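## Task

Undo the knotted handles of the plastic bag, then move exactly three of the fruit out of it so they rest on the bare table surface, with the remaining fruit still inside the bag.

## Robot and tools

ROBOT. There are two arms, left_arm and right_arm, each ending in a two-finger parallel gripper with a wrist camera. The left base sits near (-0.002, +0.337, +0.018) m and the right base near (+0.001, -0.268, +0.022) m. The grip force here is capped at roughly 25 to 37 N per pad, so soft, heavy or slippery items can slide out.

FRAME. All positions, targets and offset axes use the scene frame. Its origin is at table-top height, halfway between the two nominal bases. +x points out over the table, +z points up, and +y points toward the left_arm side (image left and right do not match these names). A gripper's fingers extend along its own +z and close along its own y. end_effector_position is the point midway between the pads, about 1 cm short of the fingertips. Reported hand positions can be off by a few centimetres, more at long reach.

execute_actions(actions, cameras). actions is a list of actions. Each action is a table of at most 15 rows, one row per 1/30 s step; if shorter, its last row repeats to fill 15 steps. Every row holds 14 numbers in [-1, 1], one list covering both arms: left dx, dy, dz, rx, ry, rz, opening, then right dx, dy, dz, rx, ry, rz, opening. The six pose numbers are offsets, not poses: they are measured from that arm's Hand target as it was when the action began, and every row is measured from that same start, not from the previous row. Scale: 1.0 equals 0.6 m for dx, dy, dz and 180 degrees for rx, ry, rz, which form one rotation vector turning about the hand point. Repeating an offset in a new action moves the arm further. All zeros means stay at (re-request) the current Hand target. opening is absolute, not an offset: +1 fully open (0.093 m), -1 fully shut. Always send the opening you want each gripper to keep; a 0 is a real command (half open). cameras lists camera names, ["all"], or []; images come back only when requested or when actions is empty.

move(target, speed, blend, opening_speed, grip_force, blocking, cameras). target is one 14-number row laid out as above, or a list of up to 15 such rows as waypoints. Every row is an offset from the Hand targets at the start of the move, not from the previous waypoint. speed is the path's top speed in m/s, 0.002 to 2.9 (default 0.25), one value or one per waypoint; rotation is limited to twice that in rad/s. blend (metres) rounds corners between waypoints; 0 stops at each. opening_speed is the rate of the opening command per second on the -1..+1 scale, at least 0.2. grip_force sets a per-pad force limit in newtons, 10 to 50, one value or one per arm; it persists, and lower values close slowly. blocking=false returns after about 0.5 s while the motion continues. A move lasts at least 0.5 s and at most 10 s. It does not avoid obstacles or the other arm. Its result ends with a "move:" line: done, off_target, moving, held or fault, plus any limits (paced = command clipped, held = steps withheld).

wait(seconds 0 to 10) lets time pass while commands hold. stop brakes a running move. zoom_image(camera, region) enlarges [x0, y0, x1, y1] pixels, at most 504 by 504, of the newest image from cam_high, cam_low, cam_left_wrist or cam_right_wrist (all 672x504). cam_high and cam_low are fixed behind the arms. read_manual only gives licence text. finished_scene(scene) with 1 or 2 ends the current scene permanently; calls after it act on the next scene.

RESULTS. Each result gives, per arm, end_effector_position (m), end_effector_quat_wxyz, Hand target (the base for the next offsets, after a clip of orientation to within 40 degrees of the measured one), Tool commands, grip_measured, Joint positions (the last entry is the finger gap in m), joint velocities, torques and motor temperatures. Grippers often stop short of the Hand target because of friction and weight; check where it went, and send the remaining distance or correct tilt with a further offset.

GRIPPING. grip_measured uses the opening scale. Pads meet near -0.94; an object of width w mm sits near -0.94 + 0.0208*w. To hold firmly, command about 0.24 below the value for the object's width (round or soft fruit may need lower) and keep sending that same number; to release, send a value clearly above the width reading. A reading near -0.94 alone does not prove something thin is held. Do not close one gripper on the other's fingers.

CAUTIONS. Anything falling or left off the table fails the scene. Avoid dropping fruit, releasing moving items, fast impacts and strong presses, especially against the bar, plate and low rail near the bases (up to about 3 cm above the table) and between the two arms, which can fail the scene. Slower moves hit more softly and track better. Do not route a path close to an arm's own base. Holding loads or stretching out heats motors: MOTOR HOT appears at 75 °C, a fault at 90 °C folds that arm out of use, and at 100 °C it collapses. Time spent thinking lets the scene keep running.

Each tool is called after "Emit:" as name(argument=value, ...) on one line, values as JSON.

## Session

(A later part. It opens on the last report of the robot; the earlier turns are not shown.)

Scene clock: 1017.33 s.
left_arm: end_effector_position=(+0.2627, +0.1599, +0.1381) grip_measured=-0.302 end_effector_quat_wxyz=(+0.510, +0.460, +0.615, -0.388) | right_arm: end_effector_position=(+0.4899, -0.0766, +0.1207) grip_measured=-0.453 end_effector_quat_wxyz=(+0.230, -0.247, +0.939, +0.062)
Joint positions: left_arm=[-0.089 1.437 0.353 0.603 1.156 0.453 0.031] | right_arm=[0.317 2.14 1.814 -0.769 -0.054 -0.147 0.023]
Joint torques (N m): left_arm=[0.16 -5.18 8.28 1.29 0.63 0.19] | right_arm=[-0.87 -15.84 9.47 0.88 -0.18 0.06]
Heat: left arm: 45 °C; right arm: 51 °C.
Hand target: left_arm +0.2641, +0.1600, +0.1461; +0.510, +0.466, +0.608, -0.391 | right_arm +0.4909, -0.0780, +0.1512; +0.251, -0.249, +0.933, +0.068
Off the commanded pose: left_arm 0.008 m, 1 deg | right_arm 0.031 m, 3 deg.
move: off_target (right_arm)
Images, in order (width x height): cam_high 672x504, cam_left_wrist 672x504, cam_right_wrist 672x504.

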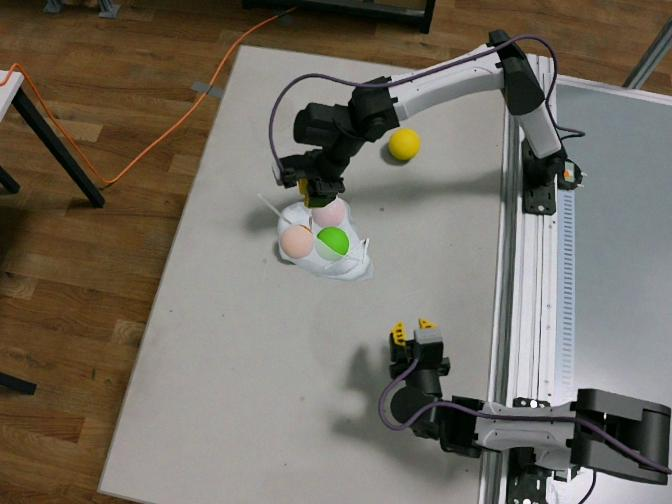

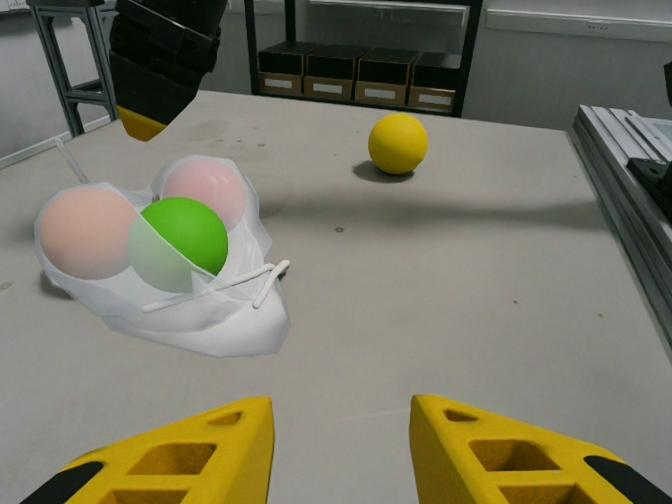

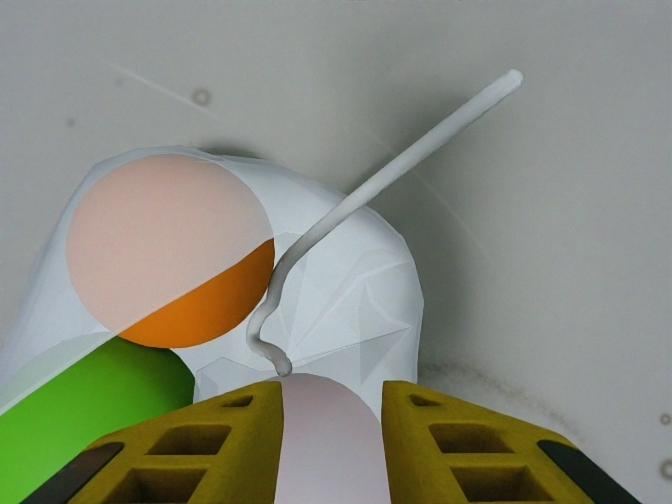

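Emit:
move(target=[0,0,0,0,0,0,-0.3, -0.15,0.013,0.07,0,0,0,-0.45], speed=0.15, cameras=["cam_right_wrist","cam_high"])

Emit:
zoom_image(camera="cam_right_wrist", region=[170, 80, 560, 470])

Scene clock: 1021.47 s.
left_arm: end_effector_position=(+0.2627, +0.1599, +0.1381) grip_measured=-0.302 end_effector_quat_wxyz=(+0.510, +0.460, +0.615, -0.388) | right_arm: end_effector_position=(+0.4130, -0.0675, +0.1888) grip_measured=-0.453 end_effector_quat_wxyz=(+0.258, -0.250, +0.931, +0.070)
Joint positions: left_arm=[-0.089 1.437 0.353 0.603 1.156 0.453 0.031] | right_arm=[0.41 1.807 1.584 -0.811 -0.019 -0.072 0.023]
Joint torques (N m): left_arm=[0.13 -5.2 8.35 1.28 0.65 0.19] | right_arm=[0.5 -12.08 5.52 0.9 0.02 0.21]
Motor temperatures (°C): left_arm=[23 33 36 45 22 24 22] | right_arm=[24 54 43 29 24 26 25]
Heat: left arm: 45 °C; right arm: 54 °C.
Hand target: left_arm +0.2641, +0.1600, +0.1461; +0.510, +0.466, +0.608, -0.391 | right_arm +0.4008, -0.0702, +0.1932; +0.251, -0.249, +0.933, +0.068
Off the commanded pose: left_arm 0.008 m, 1 deg | right_arm 0.013 m, 1 deg.
move: off_target (right_arm)
Images, in order (width x height): cam_high 672x504, cam_right_wrist 672x504.

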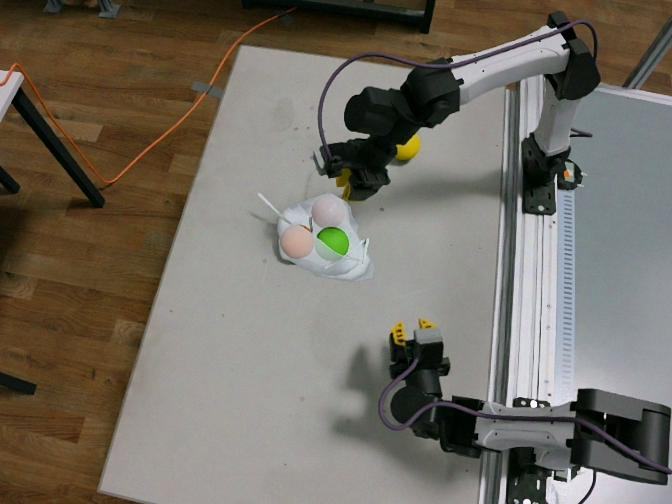

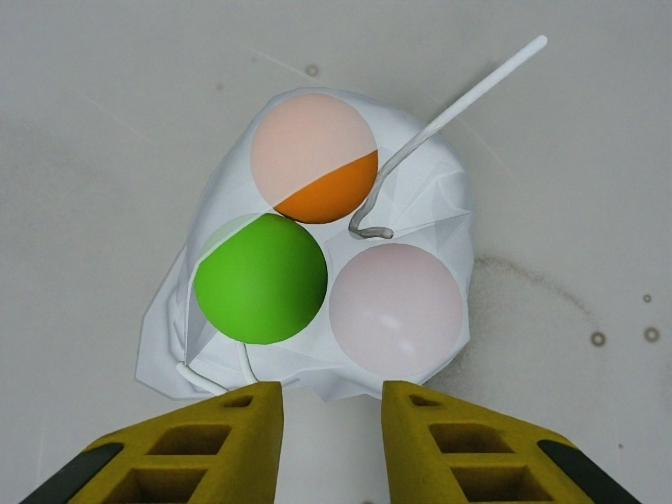

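Scaled by 1.292 from the camera's 672x504 image, which has a finer 960x720 frame.

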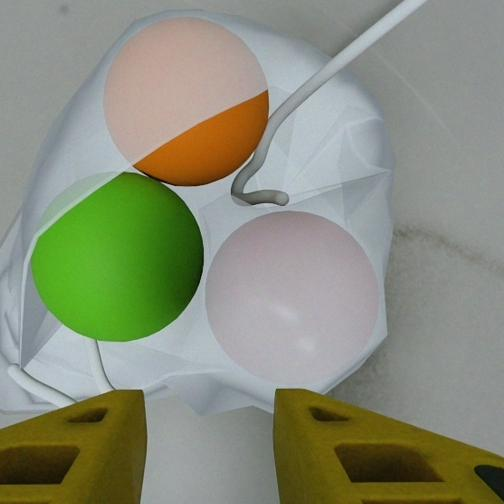

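Emit:
execute_actions(actions=[], cameras=["cam_left_wrist","cam_right_wrist"])

Emit:
zoom_image(camera="cam_left_wrist", region=[20, 140, 310, 370])

Emit:
zoom_image(camera="cam_right_wrist", region=[120, 200, 380, 420])

Scene clock: 1102.73 s.
left_arm: end_effector_position=(+0.2627, +0.1599, +0.1381) grip_measured=-0.302 end_effector_quat_wxyz=(+0.510, +0.460, +0.615, -0.388) | right_arm: end_effector_position=(+0.4130, -0.0675, +0.1888) grip_measured=-0.453 end_effector_quat_wxyz=(+0.258, -0.250, +0.931, +0.070)
Joint positions: left_arm=[-0.089 1.437 0.353 0.603 1.156 0.453 0.031] | right_arm=[0.41 1.807 1.584 -0.811 -0.019 -0.072 0.023]
Joint velocities: within noise
Joint torques (N m): left_arm=[0.21 -5.15 8.36 1.29 0.65 0.18] | right_arm=[0.39 -12.12 5.65 0.9 0.06 0.22]
Motor temperatures (°C): left_arm=[23 32 37 41 22 24 22] | right_arm=[24 60 40 28 24 26 24]
Heat: left arm: 41 °C; right arm: 60 °C.
Hand target: left_arm +0.2641, +0.1600, +0.1461; +0.510, +0.466, +0.608, -0.391 | right_arm +0.4008, -0.0702, +0.1932; +0.251, -0.249, +0.933, +0.068
Tool commands: left_gripper/opening=-0.3 right_gripper/opening=-0.45
Off the commanded pose: left_arm 0.008 m, 1 deg | right_arm 0.013 m, 1 deg.
Images, in order (width x height): cam_left_wrist 672x504, cam_right_wrist 672x504.

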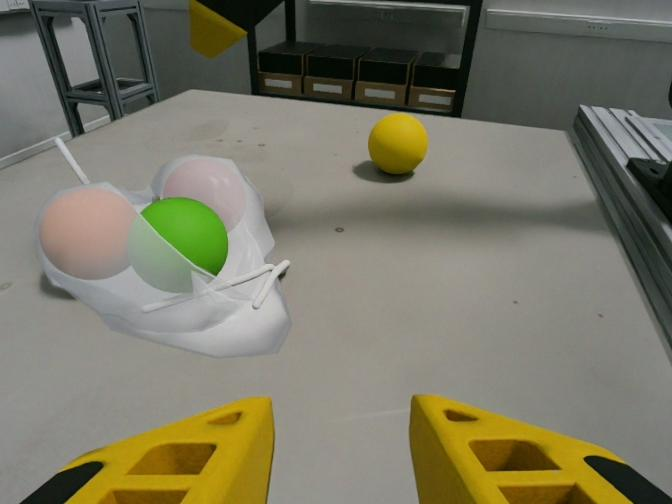

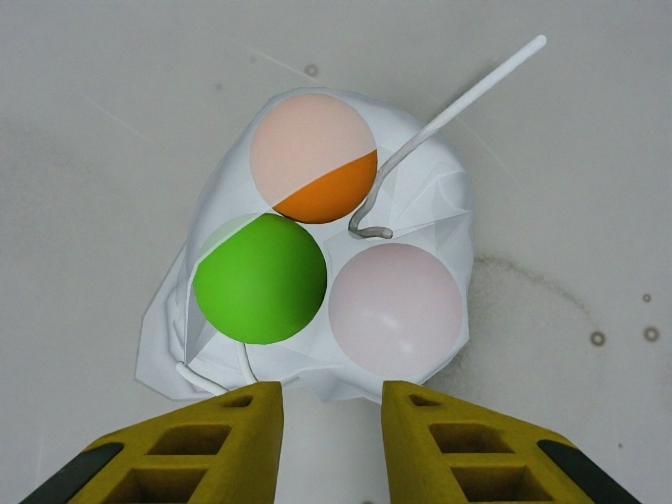

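Scaled by 1.738 from the camera's 672x504 image, which has a finer 960x720 frame.

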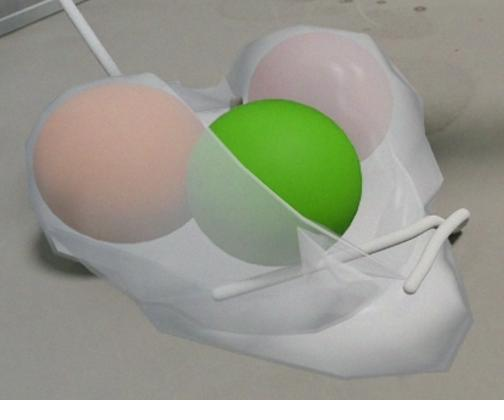

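Scaled by 1.938 from the camera's 672x504 image, which has a finer 960x720 frame.

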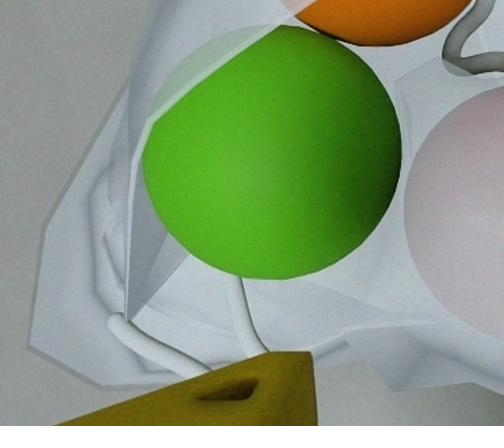

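Emit:
move(target=[0,0,0,0,0,0,-0.3, 0.042,0.0953,-0.13,-0.0797,0.0803,0.16,0.85], speed=0.15, cameras=["all"])

Scene clock: 1128.53 s.
left_arm: end_effector_position=(+0.2627, +0.1599, +0.1381) grip_measured=-0.302 end_effector_quat_wxyz=(+0.510, +0.460, +0.615, -0.388) | right_arm: end_effector_position=(+0.4291, -0.0202, +0.1200) grip_measured=+0.847 end_effector_quat_wxyz=(+0.085, -0.481, +0.872, +0.038)
Joint positions: left_arm=[-0.089 1.437 0.353 0.603 1.156 0.453 0.031] | right_arm=[0.468 2.34 2.229 -1.291 -0.053 -0.494 0.086]
Joint torques (N m): left_arm=[0.18 -5.22 8.27 1.28 0.63 0.19] | right_arm=[0.69 -10.56 9.02 0.37 -0.13 0.01]
Motor temperatures (°C): left_arm=[23 32 38 40 22 24 22] | right_arm=[24 60 40 28 24 26 24]
Heat: left arm: 40 °C; right arm: 60 °C.
Hand target: left_arm +0.2641, +0.1600, +0.1461; +0.510, +0.466, +0.608, -0.391 | right_arm +0.4260, -0.0131, +0.1152; +0.076, -0.491, +0.867, +0.043
Off the commanded pose: left_arm 0.008 m, 1 deg | right_arm 0.009 m, 2 deg.
move: done

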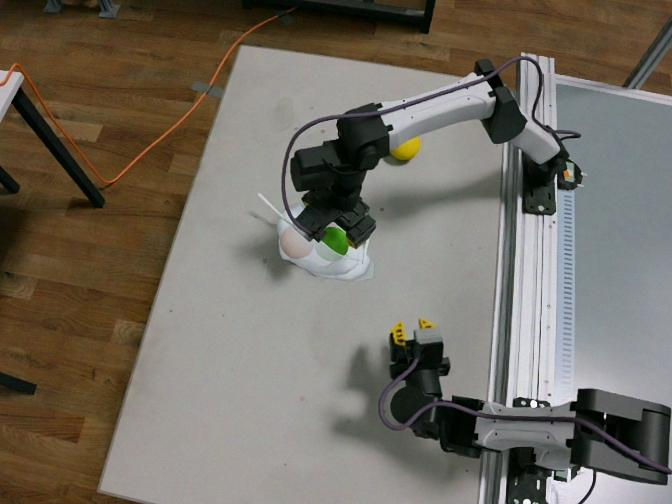

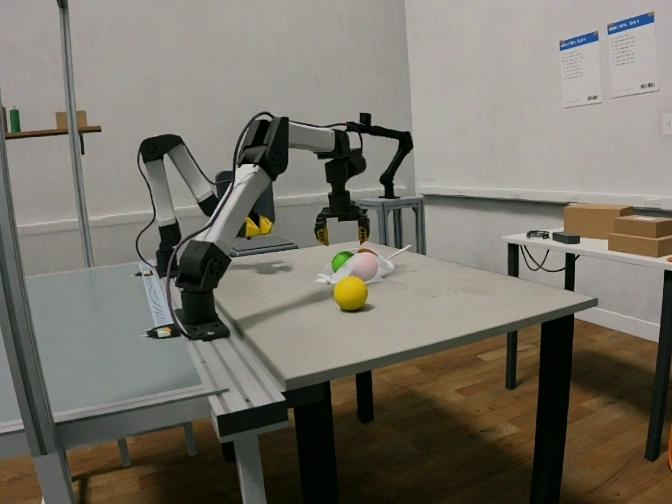

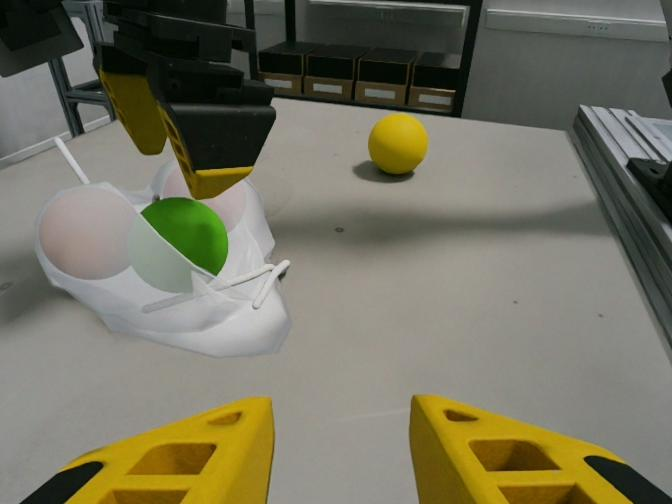

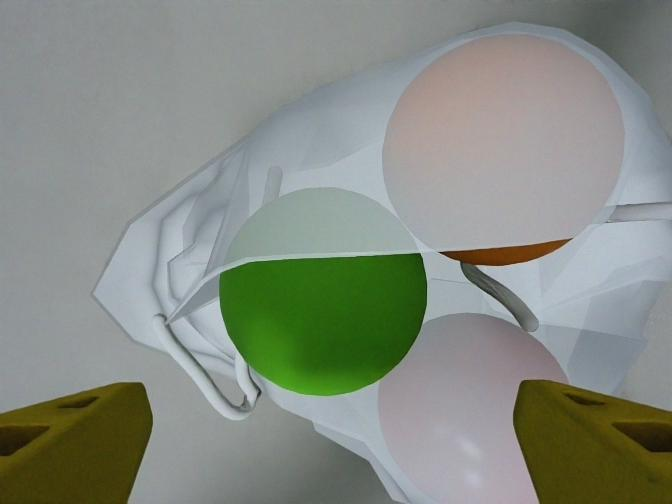

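Emit:
zoom_image(camera="cam_right_wrist", region=[330, 200, 670, 460])

Emit:
zoom_image(camera="cam_right_wrist", region=[90, 130, 350, 430])

Scaled by 1.482 from the camera's 672x504 image, which has a finer 960x720 frame.

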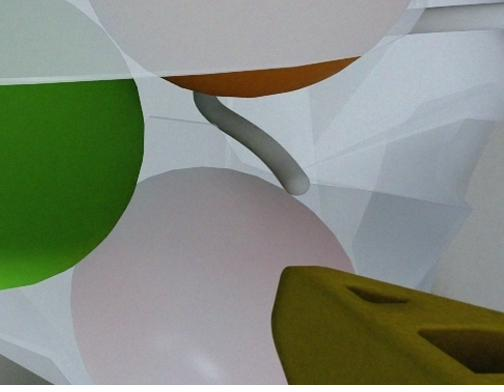

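Scaled by 1.680 from the camera's 672x504 image, which has a finer 960x720 frame.

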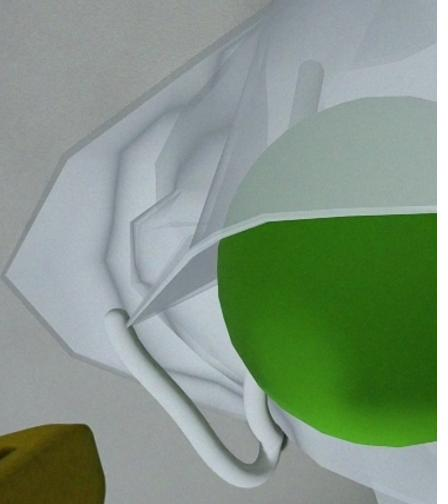

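Emit:
zoom_image(camera="cam_low", region=[300, 220, 430, 310])

Emit:
zoom_image(camera="cam_left_wrist", region=[20, 120, 310, 320])

Scaled by 3.877 from the camera's 672x504 image, which has a finer 960x720 frame.

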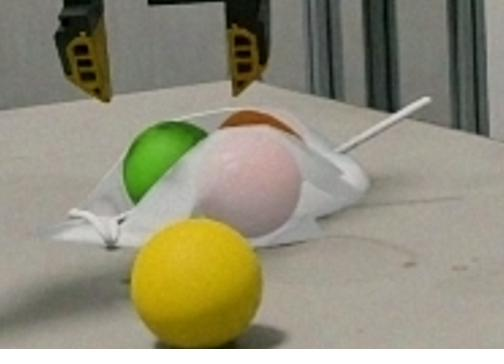

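Scaled by 1.738 from the camera's 672x504 image, which has a finer 960x720 frame.

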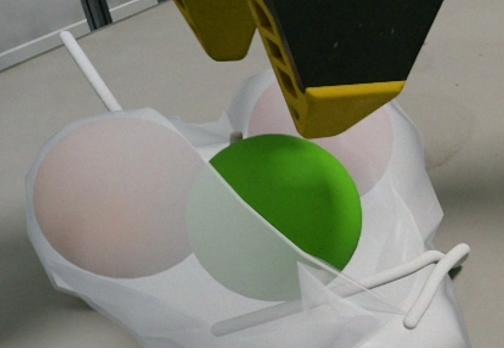

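Emit:
move(target=[0,0,0,0,0,0,-0.3, 0.001,0.003,-0.07,0,0,0,0.88], speed=0.08, cameras=["cam_right_wrist","cam_left_wrist"])

Scene clock: 1159.33 s.
left_arm: end_effector_position=(+0.2627, +0.1599, +0.1381) grip_measured=-0.302 end_effector_quat_wxyz=(+0.510, +0.460, +0.615, -0.388) | right_arm: end_effector_position=(+0.4298, -0.0189, +0.0877) grip_measured=+0.877 end_effector_quat_wxyz=(+0.083, -0.481, +0.872, +0.038)
Joint positions: left_arm=[-0.089 1.437 0.353 0.603 1.156 0.453 0.031] | right_arm=[0.468 2.34 2.101 -1.167 -0.053 -0.495 0.087]
Joint torques (N m): left_arm=[0.18 -5.24 8.35 1.29 0.63 0.19] | right_arm=[0.94 -10.86 5.38 0.7 -0.16 0.03]
Motor temperatures (°C): left_arm=[22 32 38 39 22 24 22] | right_arm=[24 60 43 27 24 26 24]
Heat: left arm: 39 °C; right arm: 60 °C.
Hand target: left_arm +0.2641, +0.1600, +0.1461; +0.510, +0.466, +0.608, -0.391 | right_arm +0.4266, -0.0113, +0.0733; +0.076, -0.491, +0.867, +0.043
Off the commanded pose: left_arm 0.008 m, 1 deg | right_arm 0.017 m, 2 deg.
move: off_target (right_arm)
Images, in order (width x height): cam_left_wrist 672x504, cam_right_wrist 672x504.

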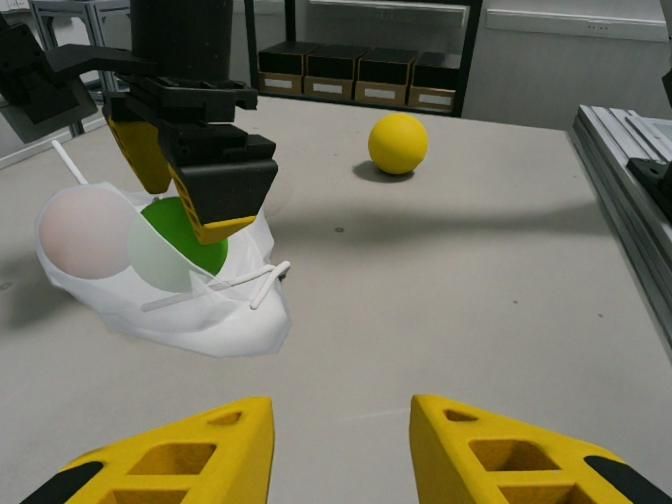

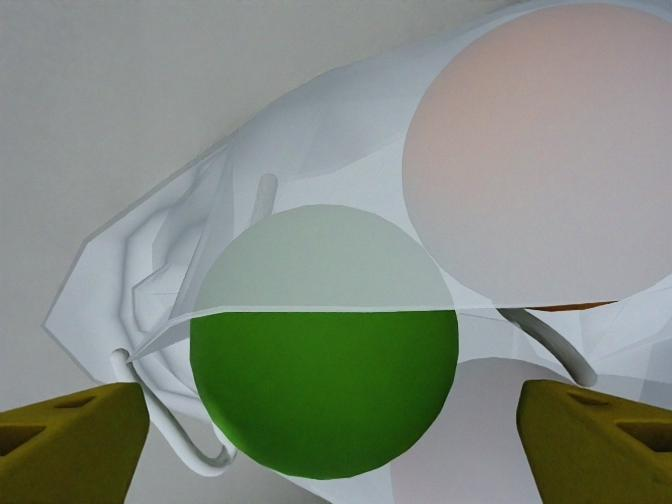

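Emit:
move(target=[0,0,0,0,0,0,-0.3, -0.0067,-0.005,-0.05,0,0,0.028,0.9], speed=0.06, cameras=["cam_right_wrist","cam_left_wrist"])

Scene clock: 1171.50 s.
left_arm: end_effector_position=(+0.2627, +0.1599, +0.1381) grip_measured=-0.302 end_effector_quat_wxyz=(+0.510, +0.460, +0.615, -0.388) | right_arm: end_effector_position=(+0.4300, -0.0166, +0.0599) grip_measured=+0.897 end_effector_quat_wxyz=(+0.091, -0.522, +0.847, +0.038)
Joint positions: left_arm=[-0.089 1.437 0.353 0.603 1.156 0.453 0.031] | right_arm=[0.468 2.34 1.988 -1.042 -0.061 -0.589 0.088]
Joint torques (N m): left_arm=[0.17 -5.18 8.38 1.28 0.65 0.17] | right_arm=[0.06 -11.12 4.68 0.61 -0.26 0.05]
Motor temperatures (°C): left_arm=[22 32 38 39 22 24 22] | right_arm=[24 61 41 27 24 26 24]
Heat: left arm: 39 °C; right arm: 61 °C.
Hand target: left_arm +0.2641, +0.1600, +0.1461; +0.510, +0.466, +0.608, -0.391 | right_arm +0.4226, -0.0142, +0.0433; +0.074, -0.528, +0.845, +0.046
Off the commanded pose: left_arm 0.008 m, 1 deg | right_arm 0.018 m, 2 deg.
move: off_target (right_arm)
Images, in order (width x height): cam_left_wrist 672x504, cam_right_wrist 672x504.

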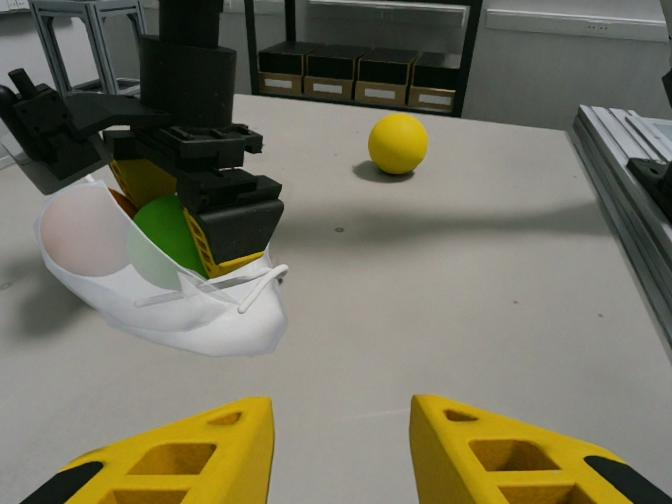

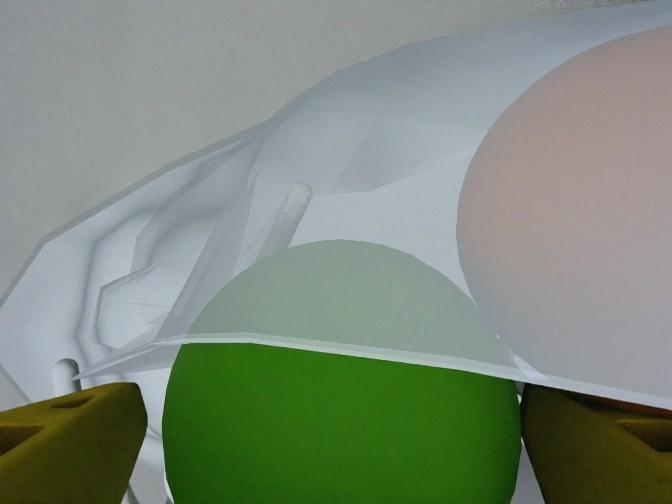

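Emit:
move(target=[0,0,0,0,0,0,-0.3, -0.003,-0.004,-0.02,0,0,0,0.9], speed=0.05, cameras=["cam_right_wrist"])

Scene clock: 1176.07 s.
left_arm: end_effector_position=(+0.2627, +0.1599, +0.1381) grip_measured=-0.302 end_effector_quat_wxyz=(+0.510, +0.460, +0.615, -0.388) | right_arm: end_effector_position=(+0.4274, -0.0171, +0.0459) grip_measured=+0.897 end_effector_quat_wxyz=(+0.090, -0.524, +0.846, +0.039)
Joint positions: left_arm=[-0.089 1.437 0.353 0.603 1.156 0.453 0.031] | right_arm=[0.468 2.34 1.932 -0.989 -0.064 -0.595 0.088]
Joint torques (N m): left_arm=[0.18 -5.24 8.42 1.28 0.62 0.19] | right_arm=[-0.16 -11.02 5.08 0.62 -0.24 0.04]
Motor temperatures (°C): left_arm=[22 32 38 39 22 24 22] | right_arm=[24 61 41 27 24 26 24]
Heat: left arm: 39 °C; right arm: 61 °C.
Hand target: left_arm +0.2641, +0.1600, +0.1461; +0.510, +0.466, +0.608, -0.391 | right_arm +0.4208, -0.0166, +0.0312; +0.074, -0.529, +0.844, +0.046
Off the commanded pose: left_arm 0.008 m, 1 deg | right_arm 0.016 m, 2 deg.
move: off_target (right_arm)
Images, in order (width x height): cam_right_wrist 672x504.

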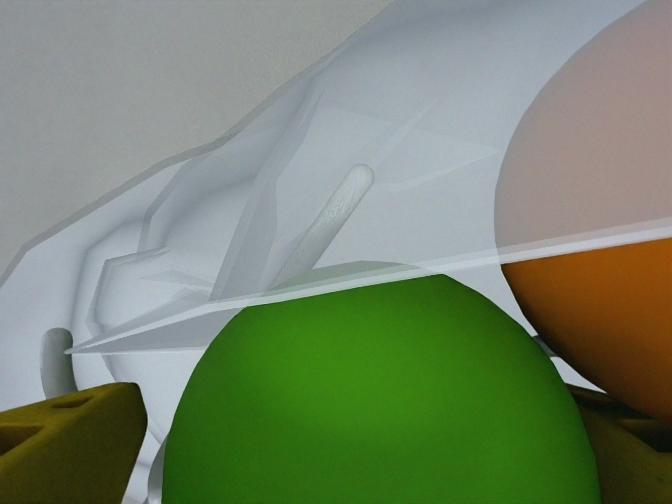

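Emit:
execute_actions(actions=[])

Emit:
zoom_image(camera="cam_left_wrist", region=[0, 100, 320, 370])

Emit:
zoom_image(camera="cam_low", region=[300, 200, 430, 310])

Emit:
zoom_image(camera="cam_high", region=[240, 150, 400, 300])

Scene clock: 1185.57 s.
left_arm: end_effector_position=(+0.2627, +0.1599, +0.1381) grip_measured=-0.302 end_effector_quat_wxyz=(+0.510, +0.460, +0.615, -0.388) | right_arm: end_effector_position=(+0.4274, -0.0171, +0.0459) grip_measured=+0.897 end_effector_quat_wxyz=(+0.090, -0.524, +0.846, +0.039)
Joint positions: left_arm=[-0.089 1.437 0.353 0.603 1.156 0.453 0.031] | right_arm=[0.468 2.34 1.932 -0.989 -0.064 -0.595 0.088]
Joint velocities: within noise
Joint torques (N m): left_arm=[0.21 -5.23 8.28 1.29 0.63 0.19] | right_arm=[-0.13 -11.18 4.97 0.61 -0.19 0.08]
Motor temperatures (°C): left_arm=[22 31 38 39 22 24 22] | right_arm=[24 61 40 27 24 26 24]
Heat: left arm: 39 °C; right arm: 61 °C.
Hand target: left_arm +0.2641, +0.1600, +0.1461; +0.510, +0.466, +0.608, -0.391 | right_arm +0.4208, -0.0166, +0.0312; +0.074, -0.529, +0.844, +0.046
Tool commands: left_gripper/opening=-0.3 right_gripper/opening=+0.9
Off the commanded pose: left_arm 0.008 m, 1 deg | right_arm 0.016 m, 2 deg.

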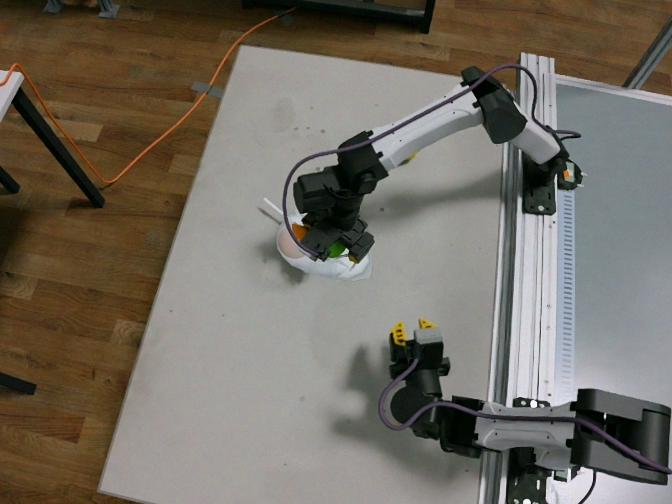

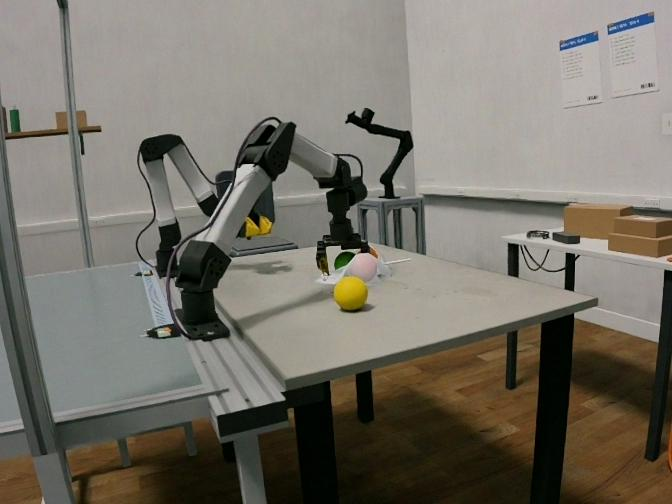

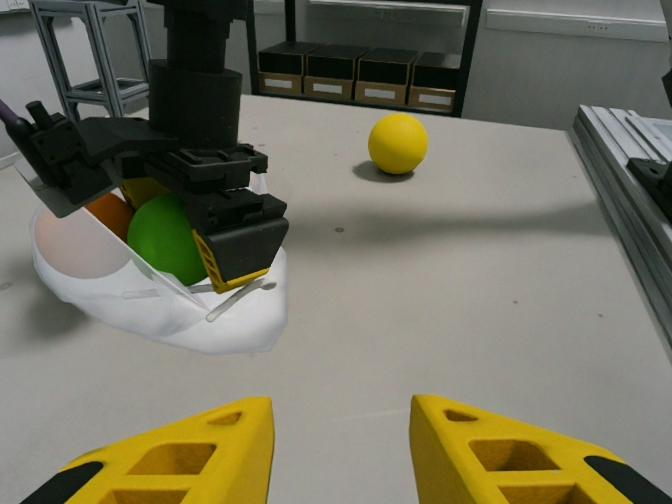

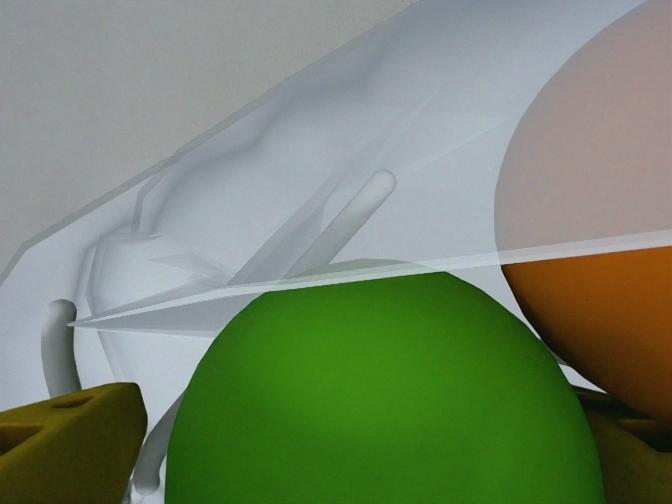

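Scaled by 1.575 from the camera's 672x504 image, which has a finer 960x720 frame.

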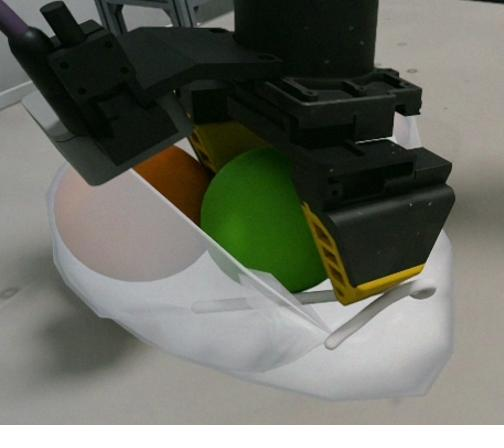

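Scaled by 3.877 from the camera's 672x504 image, which has a finer 960x720 frame.

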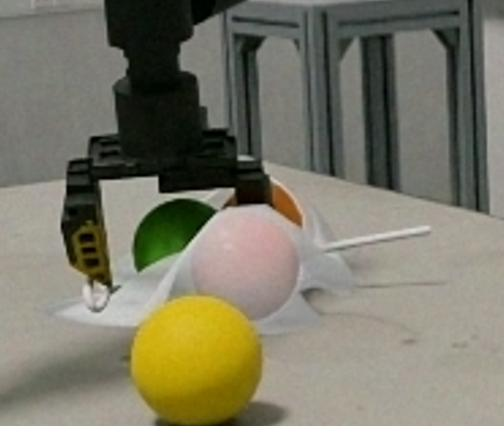

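Scaled by 3.150 from the camera's 672x504 image, which has a finer 960x720 frame.

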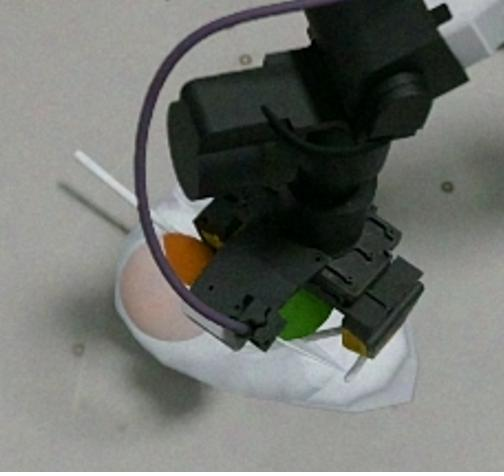

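Emit:
move(target=[0,0,0,0,0,0,-0.3, 0.002,0,-0.01,0,0,0,0.9], speed=0.05, cameras=["cam_right_wrist"])

Scene clock: 1195.73 s.
left_arm: end_effector_position=(+0.2627, +0.1599, +0.1381) grip_measured=-0.302 end_effector_quat_wxyz=(+0.510, +0.460, +0.615, -0.388) | right_arm: end_effector_position=(+0.4282, -0.0167, +0.0445) grip_measured=+0.897 end_effector_quat_wxyz=(+0.092, -0.524, +0.846, +0.039)
Joint positions: left_arm=[-0.089 1.437 0.353 0.603 1.156 0.453 0.031] | right_arm=[0.468 2.34 1.926 -0.977 -0.064 -0.595 0.088]
Joint torques (N m): left_arm=[0.21 -5.2 8.27 1.28 0.64 0.18] | right_arm=[-0.24 -10.43 4.92 0.66 -0.21 0.05]
Motor temperatures (°C): left_arm=[22 31 38 38 22 24 22] | right_arm=[24 62 40 27 24 26 24]
Heat: left arm: 38 °C; right arm: 62 °C.
Hand target: left_arm +0.2641, +0.1600, +0.1461; +0.510, +0.466, +0.608, -0.391 | right_arm +0.4220, -0.0166, +0.0252; +0.074, -0.528, +0.845, +0.046
Off the commanded pose: left_arm 0.008 m, 1 deg | right_arm 0.020 m, 2 deg.
move: off_target (right_arm)
Images, in order (width x height): cam_right_wrist 672x504.

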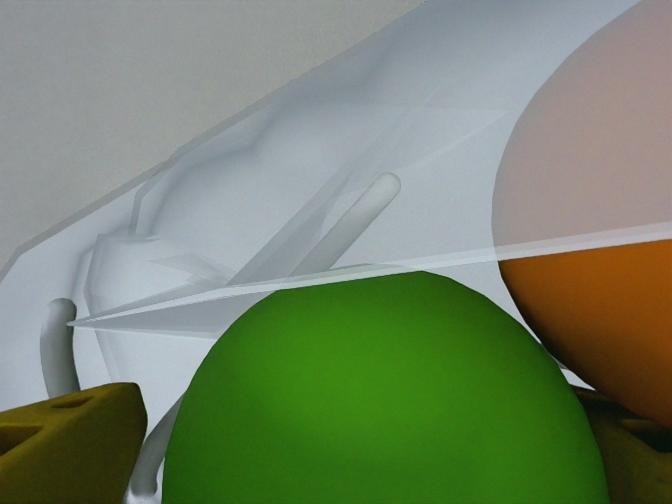

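Emit:
move(target=[0,0,0,0,0,0,-0.3, 0.003,0.002,-0.012,0,0,0,0.9], speed=0.05, cameras=["cam_right_wrist"])

Scene clock: 1199.23 s.
left_arm: end_effector_position=(+0.2627, +0.1599, +0.1381) grip_measured=-0.302 end_effector_quat_wxyz=(+0.510, +0.460, +0.615, -0.388) | right_arm: end_effector_position=(+0.4318, -0.0146, +0.0412) grip_measured=+0.897 end_effector_quat_wxyz=(+0.098, -0.524, +0.845, +0.039)
Joint positions: left_arm=[-0.089 1.437 0.353 0.603 1.156 0.453 0.031] | right_arm=[0.468 2.349 1.926 -0.957 -0.064 -0.595 0.088]
Joint torques (N m): left_arm=[0.17 -5.14 8.29 1.28 0.64 0.18] | right_arm=[-0.36 -9.87 4.83 0.64 -0.23 0.06]
Motor temperatures (°C): left_arm=[22 31 38 38 22 24 22] | right_arm=[24 61 40 27 24 26 24]
Heat: left arm: 38 °C; right arm: 61 °C.
Hand target: left_arm +0.2641, +0.1600, +0.1461; +0.510, +0.466, +0.608, -0.391 | right_arm +0.4238, -0.0155, +0.0181; +0.074, -0.528, +0.845, +0.046
Off the commanded pose: left_arm 0.008 m, 1 deg | right_arm 0.025 m, 3 deg.
move: off_target (right_arm)
Images, in order (width x height): cam_right_wrist 672x504.

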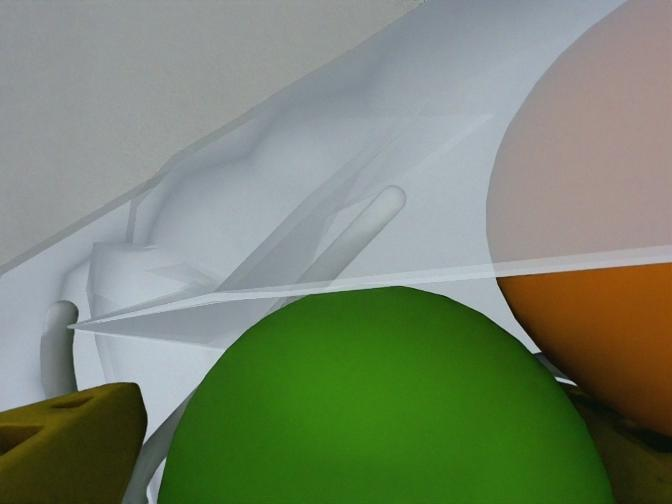

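Emit:
move(target=[0,0,0,0,0,0,-0.3, 0,0,0.002,0,0,0,0.33], speed=0.05, opening_speed=0.35, cameras=["cam_right_wrist","cam_left_wrist"])

Scene clock: 1203.60 s.
left_arm: end_effector_position=(+0.2627, +0.1599, +0.1381) grip_measured=-0.302 end_effector_quat_wxyz=(+0.510, +0.460, +0.615, -0.388) | right_arm: end_effector_position=(+0.4318, -0.0145, +0.0405) grip_measured=+0.344 end_effector_quat_wxyz=(+0.098, -0.524, +0.845, +0.039)
Joint positions: left_arm=[-0.089 1.437 0.353 0.603 1.156 0.453 0.031] | right_arm=[0.468 2.351 1.926 -0.956 -0.064 -0.595 0.062]
Joint torques (N m): left_arm=[0.18 -5.27 8.38 1.3 0.64 0.18] | right_arm=[-0.31 -10.11 5.22 0.59 -0.2 0.05]
Motor temperatures (°C): left_arm=[22 31 39 38 22 24 22] | right_arm=[24 60 39 27 24 26 24]
Heat: left arm: 39 °C; right arm: 60 °C.
Hand target: left_arm +0.2641, +0.1600, +0.1461; +0.510, +0.466, +0.608, -0.391 | right_arm +0.4238, -0.0154, +0.0192; +0.074, -0.528, +0.845, +0.046
Off the commanded pose: left_arm 0.008 m, 1 deg | right_arm 0.023 m, 3 deg.
move: off_target (right_arm)
Images, in order (width x height): cam_left_wrist 672x504, cam_right_wrist 672x504.

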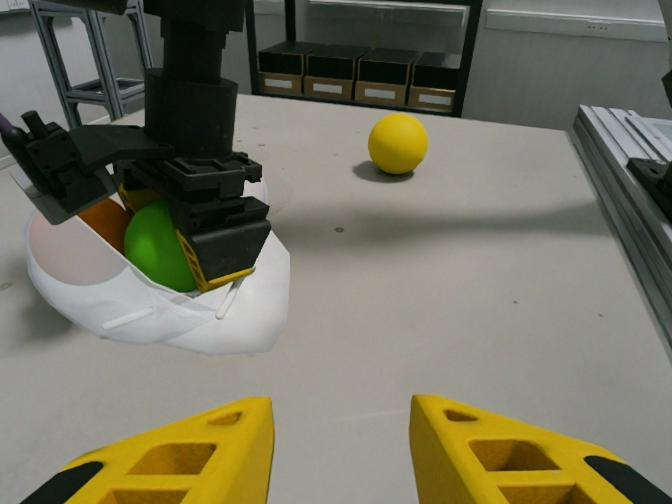

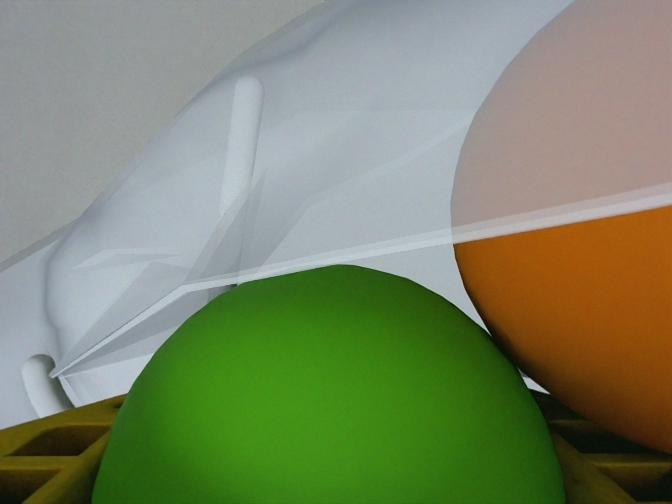

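Emit:
move(target=[0,0,0,0,0,0,-0.3, 0.003,-0.003,0.11,0,0,0,0.33], speed=0.05, cameras=["all"])

Scene clock: 1209.90 s.
left_arm: end_effector_position=(+0.2627, +0.1599, +0.1381) grip_measured=-0.302 end_effector_quat_wxyz=(+0.510, +0.460, +0.615, -0.388) | right_arm: end_effector_position=(+0.4236, -0.0201, +0.0783) grip_measured=+0.344 end_effector_quat_wxyz=(+0.069, -0.525, +0.847, +0.040)
Joint positions: left_arm=[-0.089 1.437 0.353 0.603 1.156 0.453 0.031] | right_arm=[0.468 2.351 2.085 -1.174 -0.064 -0.595 0.062]
Joint torques (N m): left_arm=[0.24 -5.22 8.29 1.28 0.64 0.18] | right_arm=[-0.39 -12.55 8.99 0.4 -0.22 0.07]
Motor temperatures (°C): left_arm=[22 31 39 38 22 24 22] | right_arm=[24 59 40 27 24 26 24]
Heat: left arm: 39 °C; right arm: 59 °C.
Hand target: left_arm +0.2641, +0.1600, +0.1461; +0.510, +0.466, +0.608, -0.391 | right_arm +0.4256, -0.0172, +0.0852; +0.074, -0.528, +0.845, +0.046
Off the commanded pose: left_arm 0.008 m, 1 deg | right_arm 0.008 m, 1 deg.
move: done

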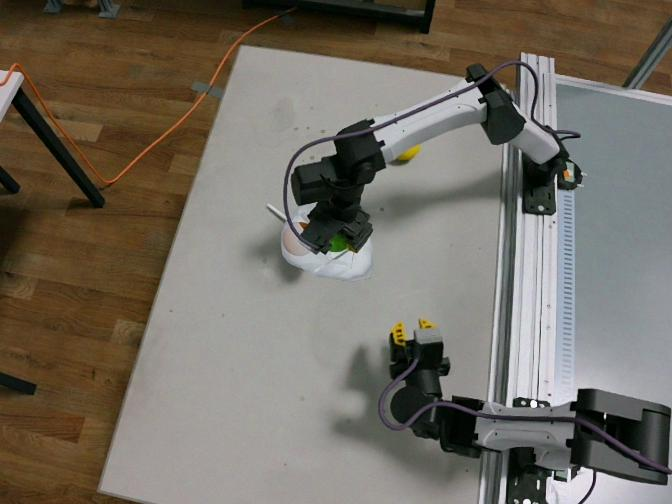

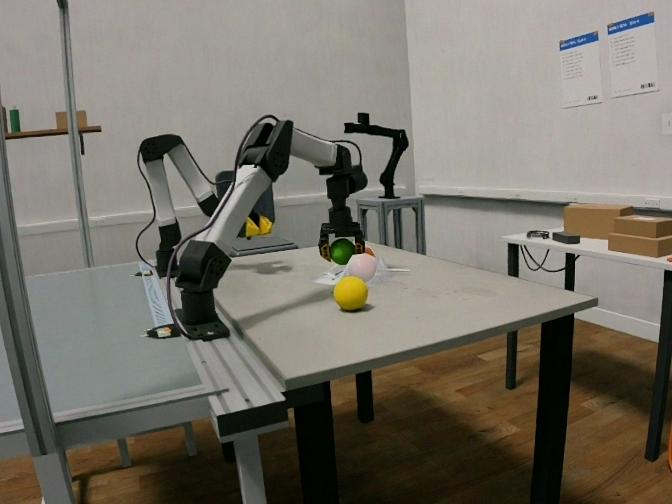

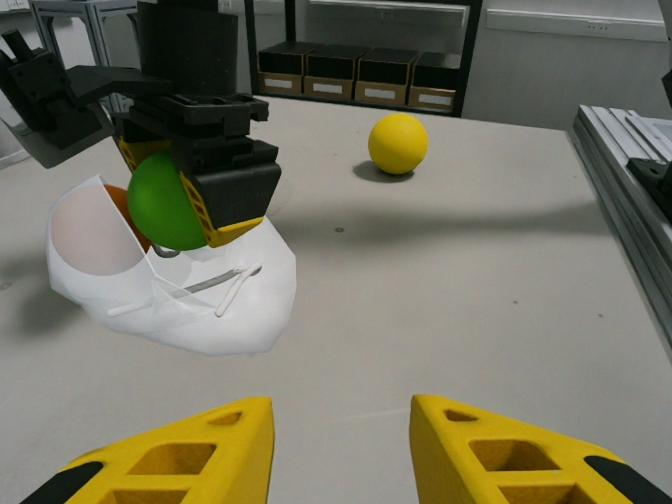

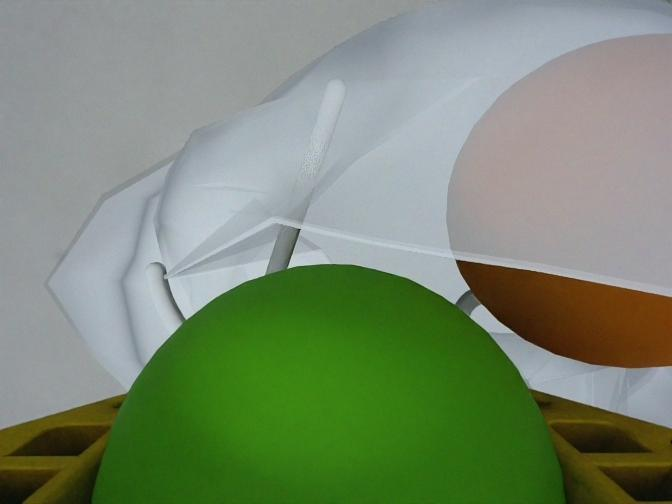

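Emit:
move(target=[[0,0,0,0,0,0,-0.3, -0.109,-0.055,0.095,0,0,0,0.33],[0,0,0,0,0,0,-0.3, -0.159,-0.205,0.095,0,0,0,0.33],[0,0,0,0,0,0,-0.3, -0.035,-0.452,0.06,0,0,0,0.33],[0,0,0,0,0,0,-0.3, -0.035,-0.452,-0.06,0,0,0,0.33]], speed=[0.1,0.12,0.12,0.06], blend=[0.03,0.03,0.01,0], cameras=["all"])

Scene clock: 1224.67 s.
left_arm: end_effector_position=(+0.2627, +0.1599, +0.1381) grip_measured=-0.302 end_effector_quat_wxyz=(+0.510, +0.460, +0.615, -0.388) | right_arm: end_effector_position=(+0.4056, -0.2889, +0.0587) grip_measured=+0.344 end_effector_quat_wxyz=(+0.075, -0.527, +0.846, +0.037)
Joint positions: left_arm=[-0.089 1.437 0.353 0.603 1.156 0.453 0.031] | right_arm=[-0.148 2.046 1.535 -0.977 -0.131 -1.215 0.062]
Joint torques (N m): left_arm=[0.14 -5.24 8.39 1.3 0.62 0.17] | right_arm=[-0.84 -8.73 5.11 0.5 -0.29 0.03]
Motor temperatures (°C): left_arm=[22 31 39 38 22 24 22] | right_arm=[24 60 40 27 24 26 25]
Heat: left arm: 39 °C; right arm: 60 °C.
Hand target: left_arm +0.2641, +0.1600, +0.1461; +0.510, +0.466, +0.608, -0.391 | right_arm +0.4046, -0.2883, +0.0492; +0.074, -0.529, +0.844, +0.046
Off the commanded pose: left_arm 0.008 m, 1 deg | right_arm 0.010 m, 1 deg.
move: done

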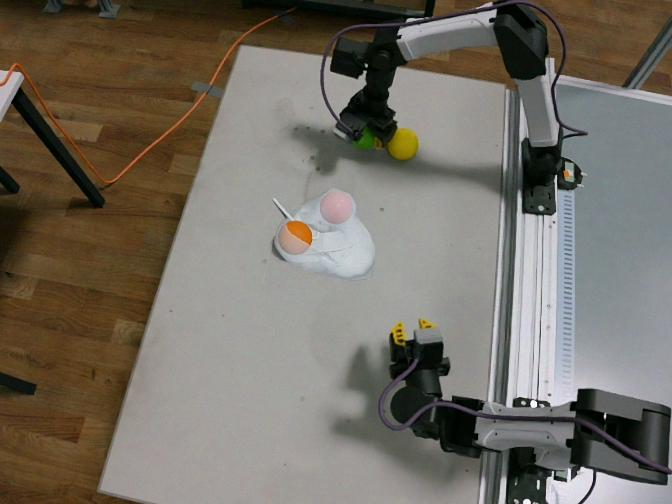

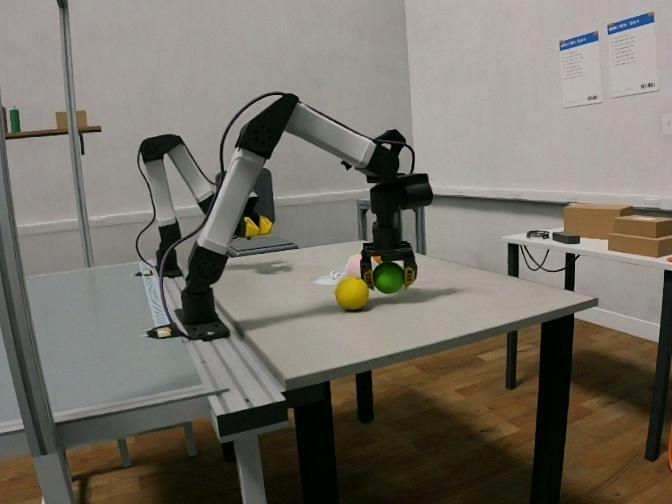

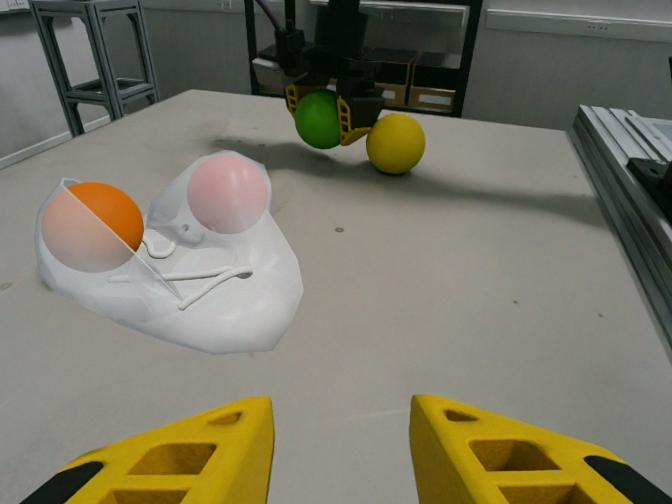

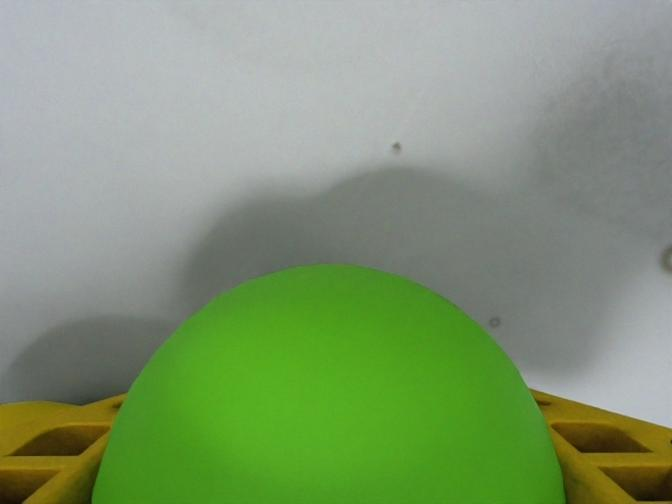

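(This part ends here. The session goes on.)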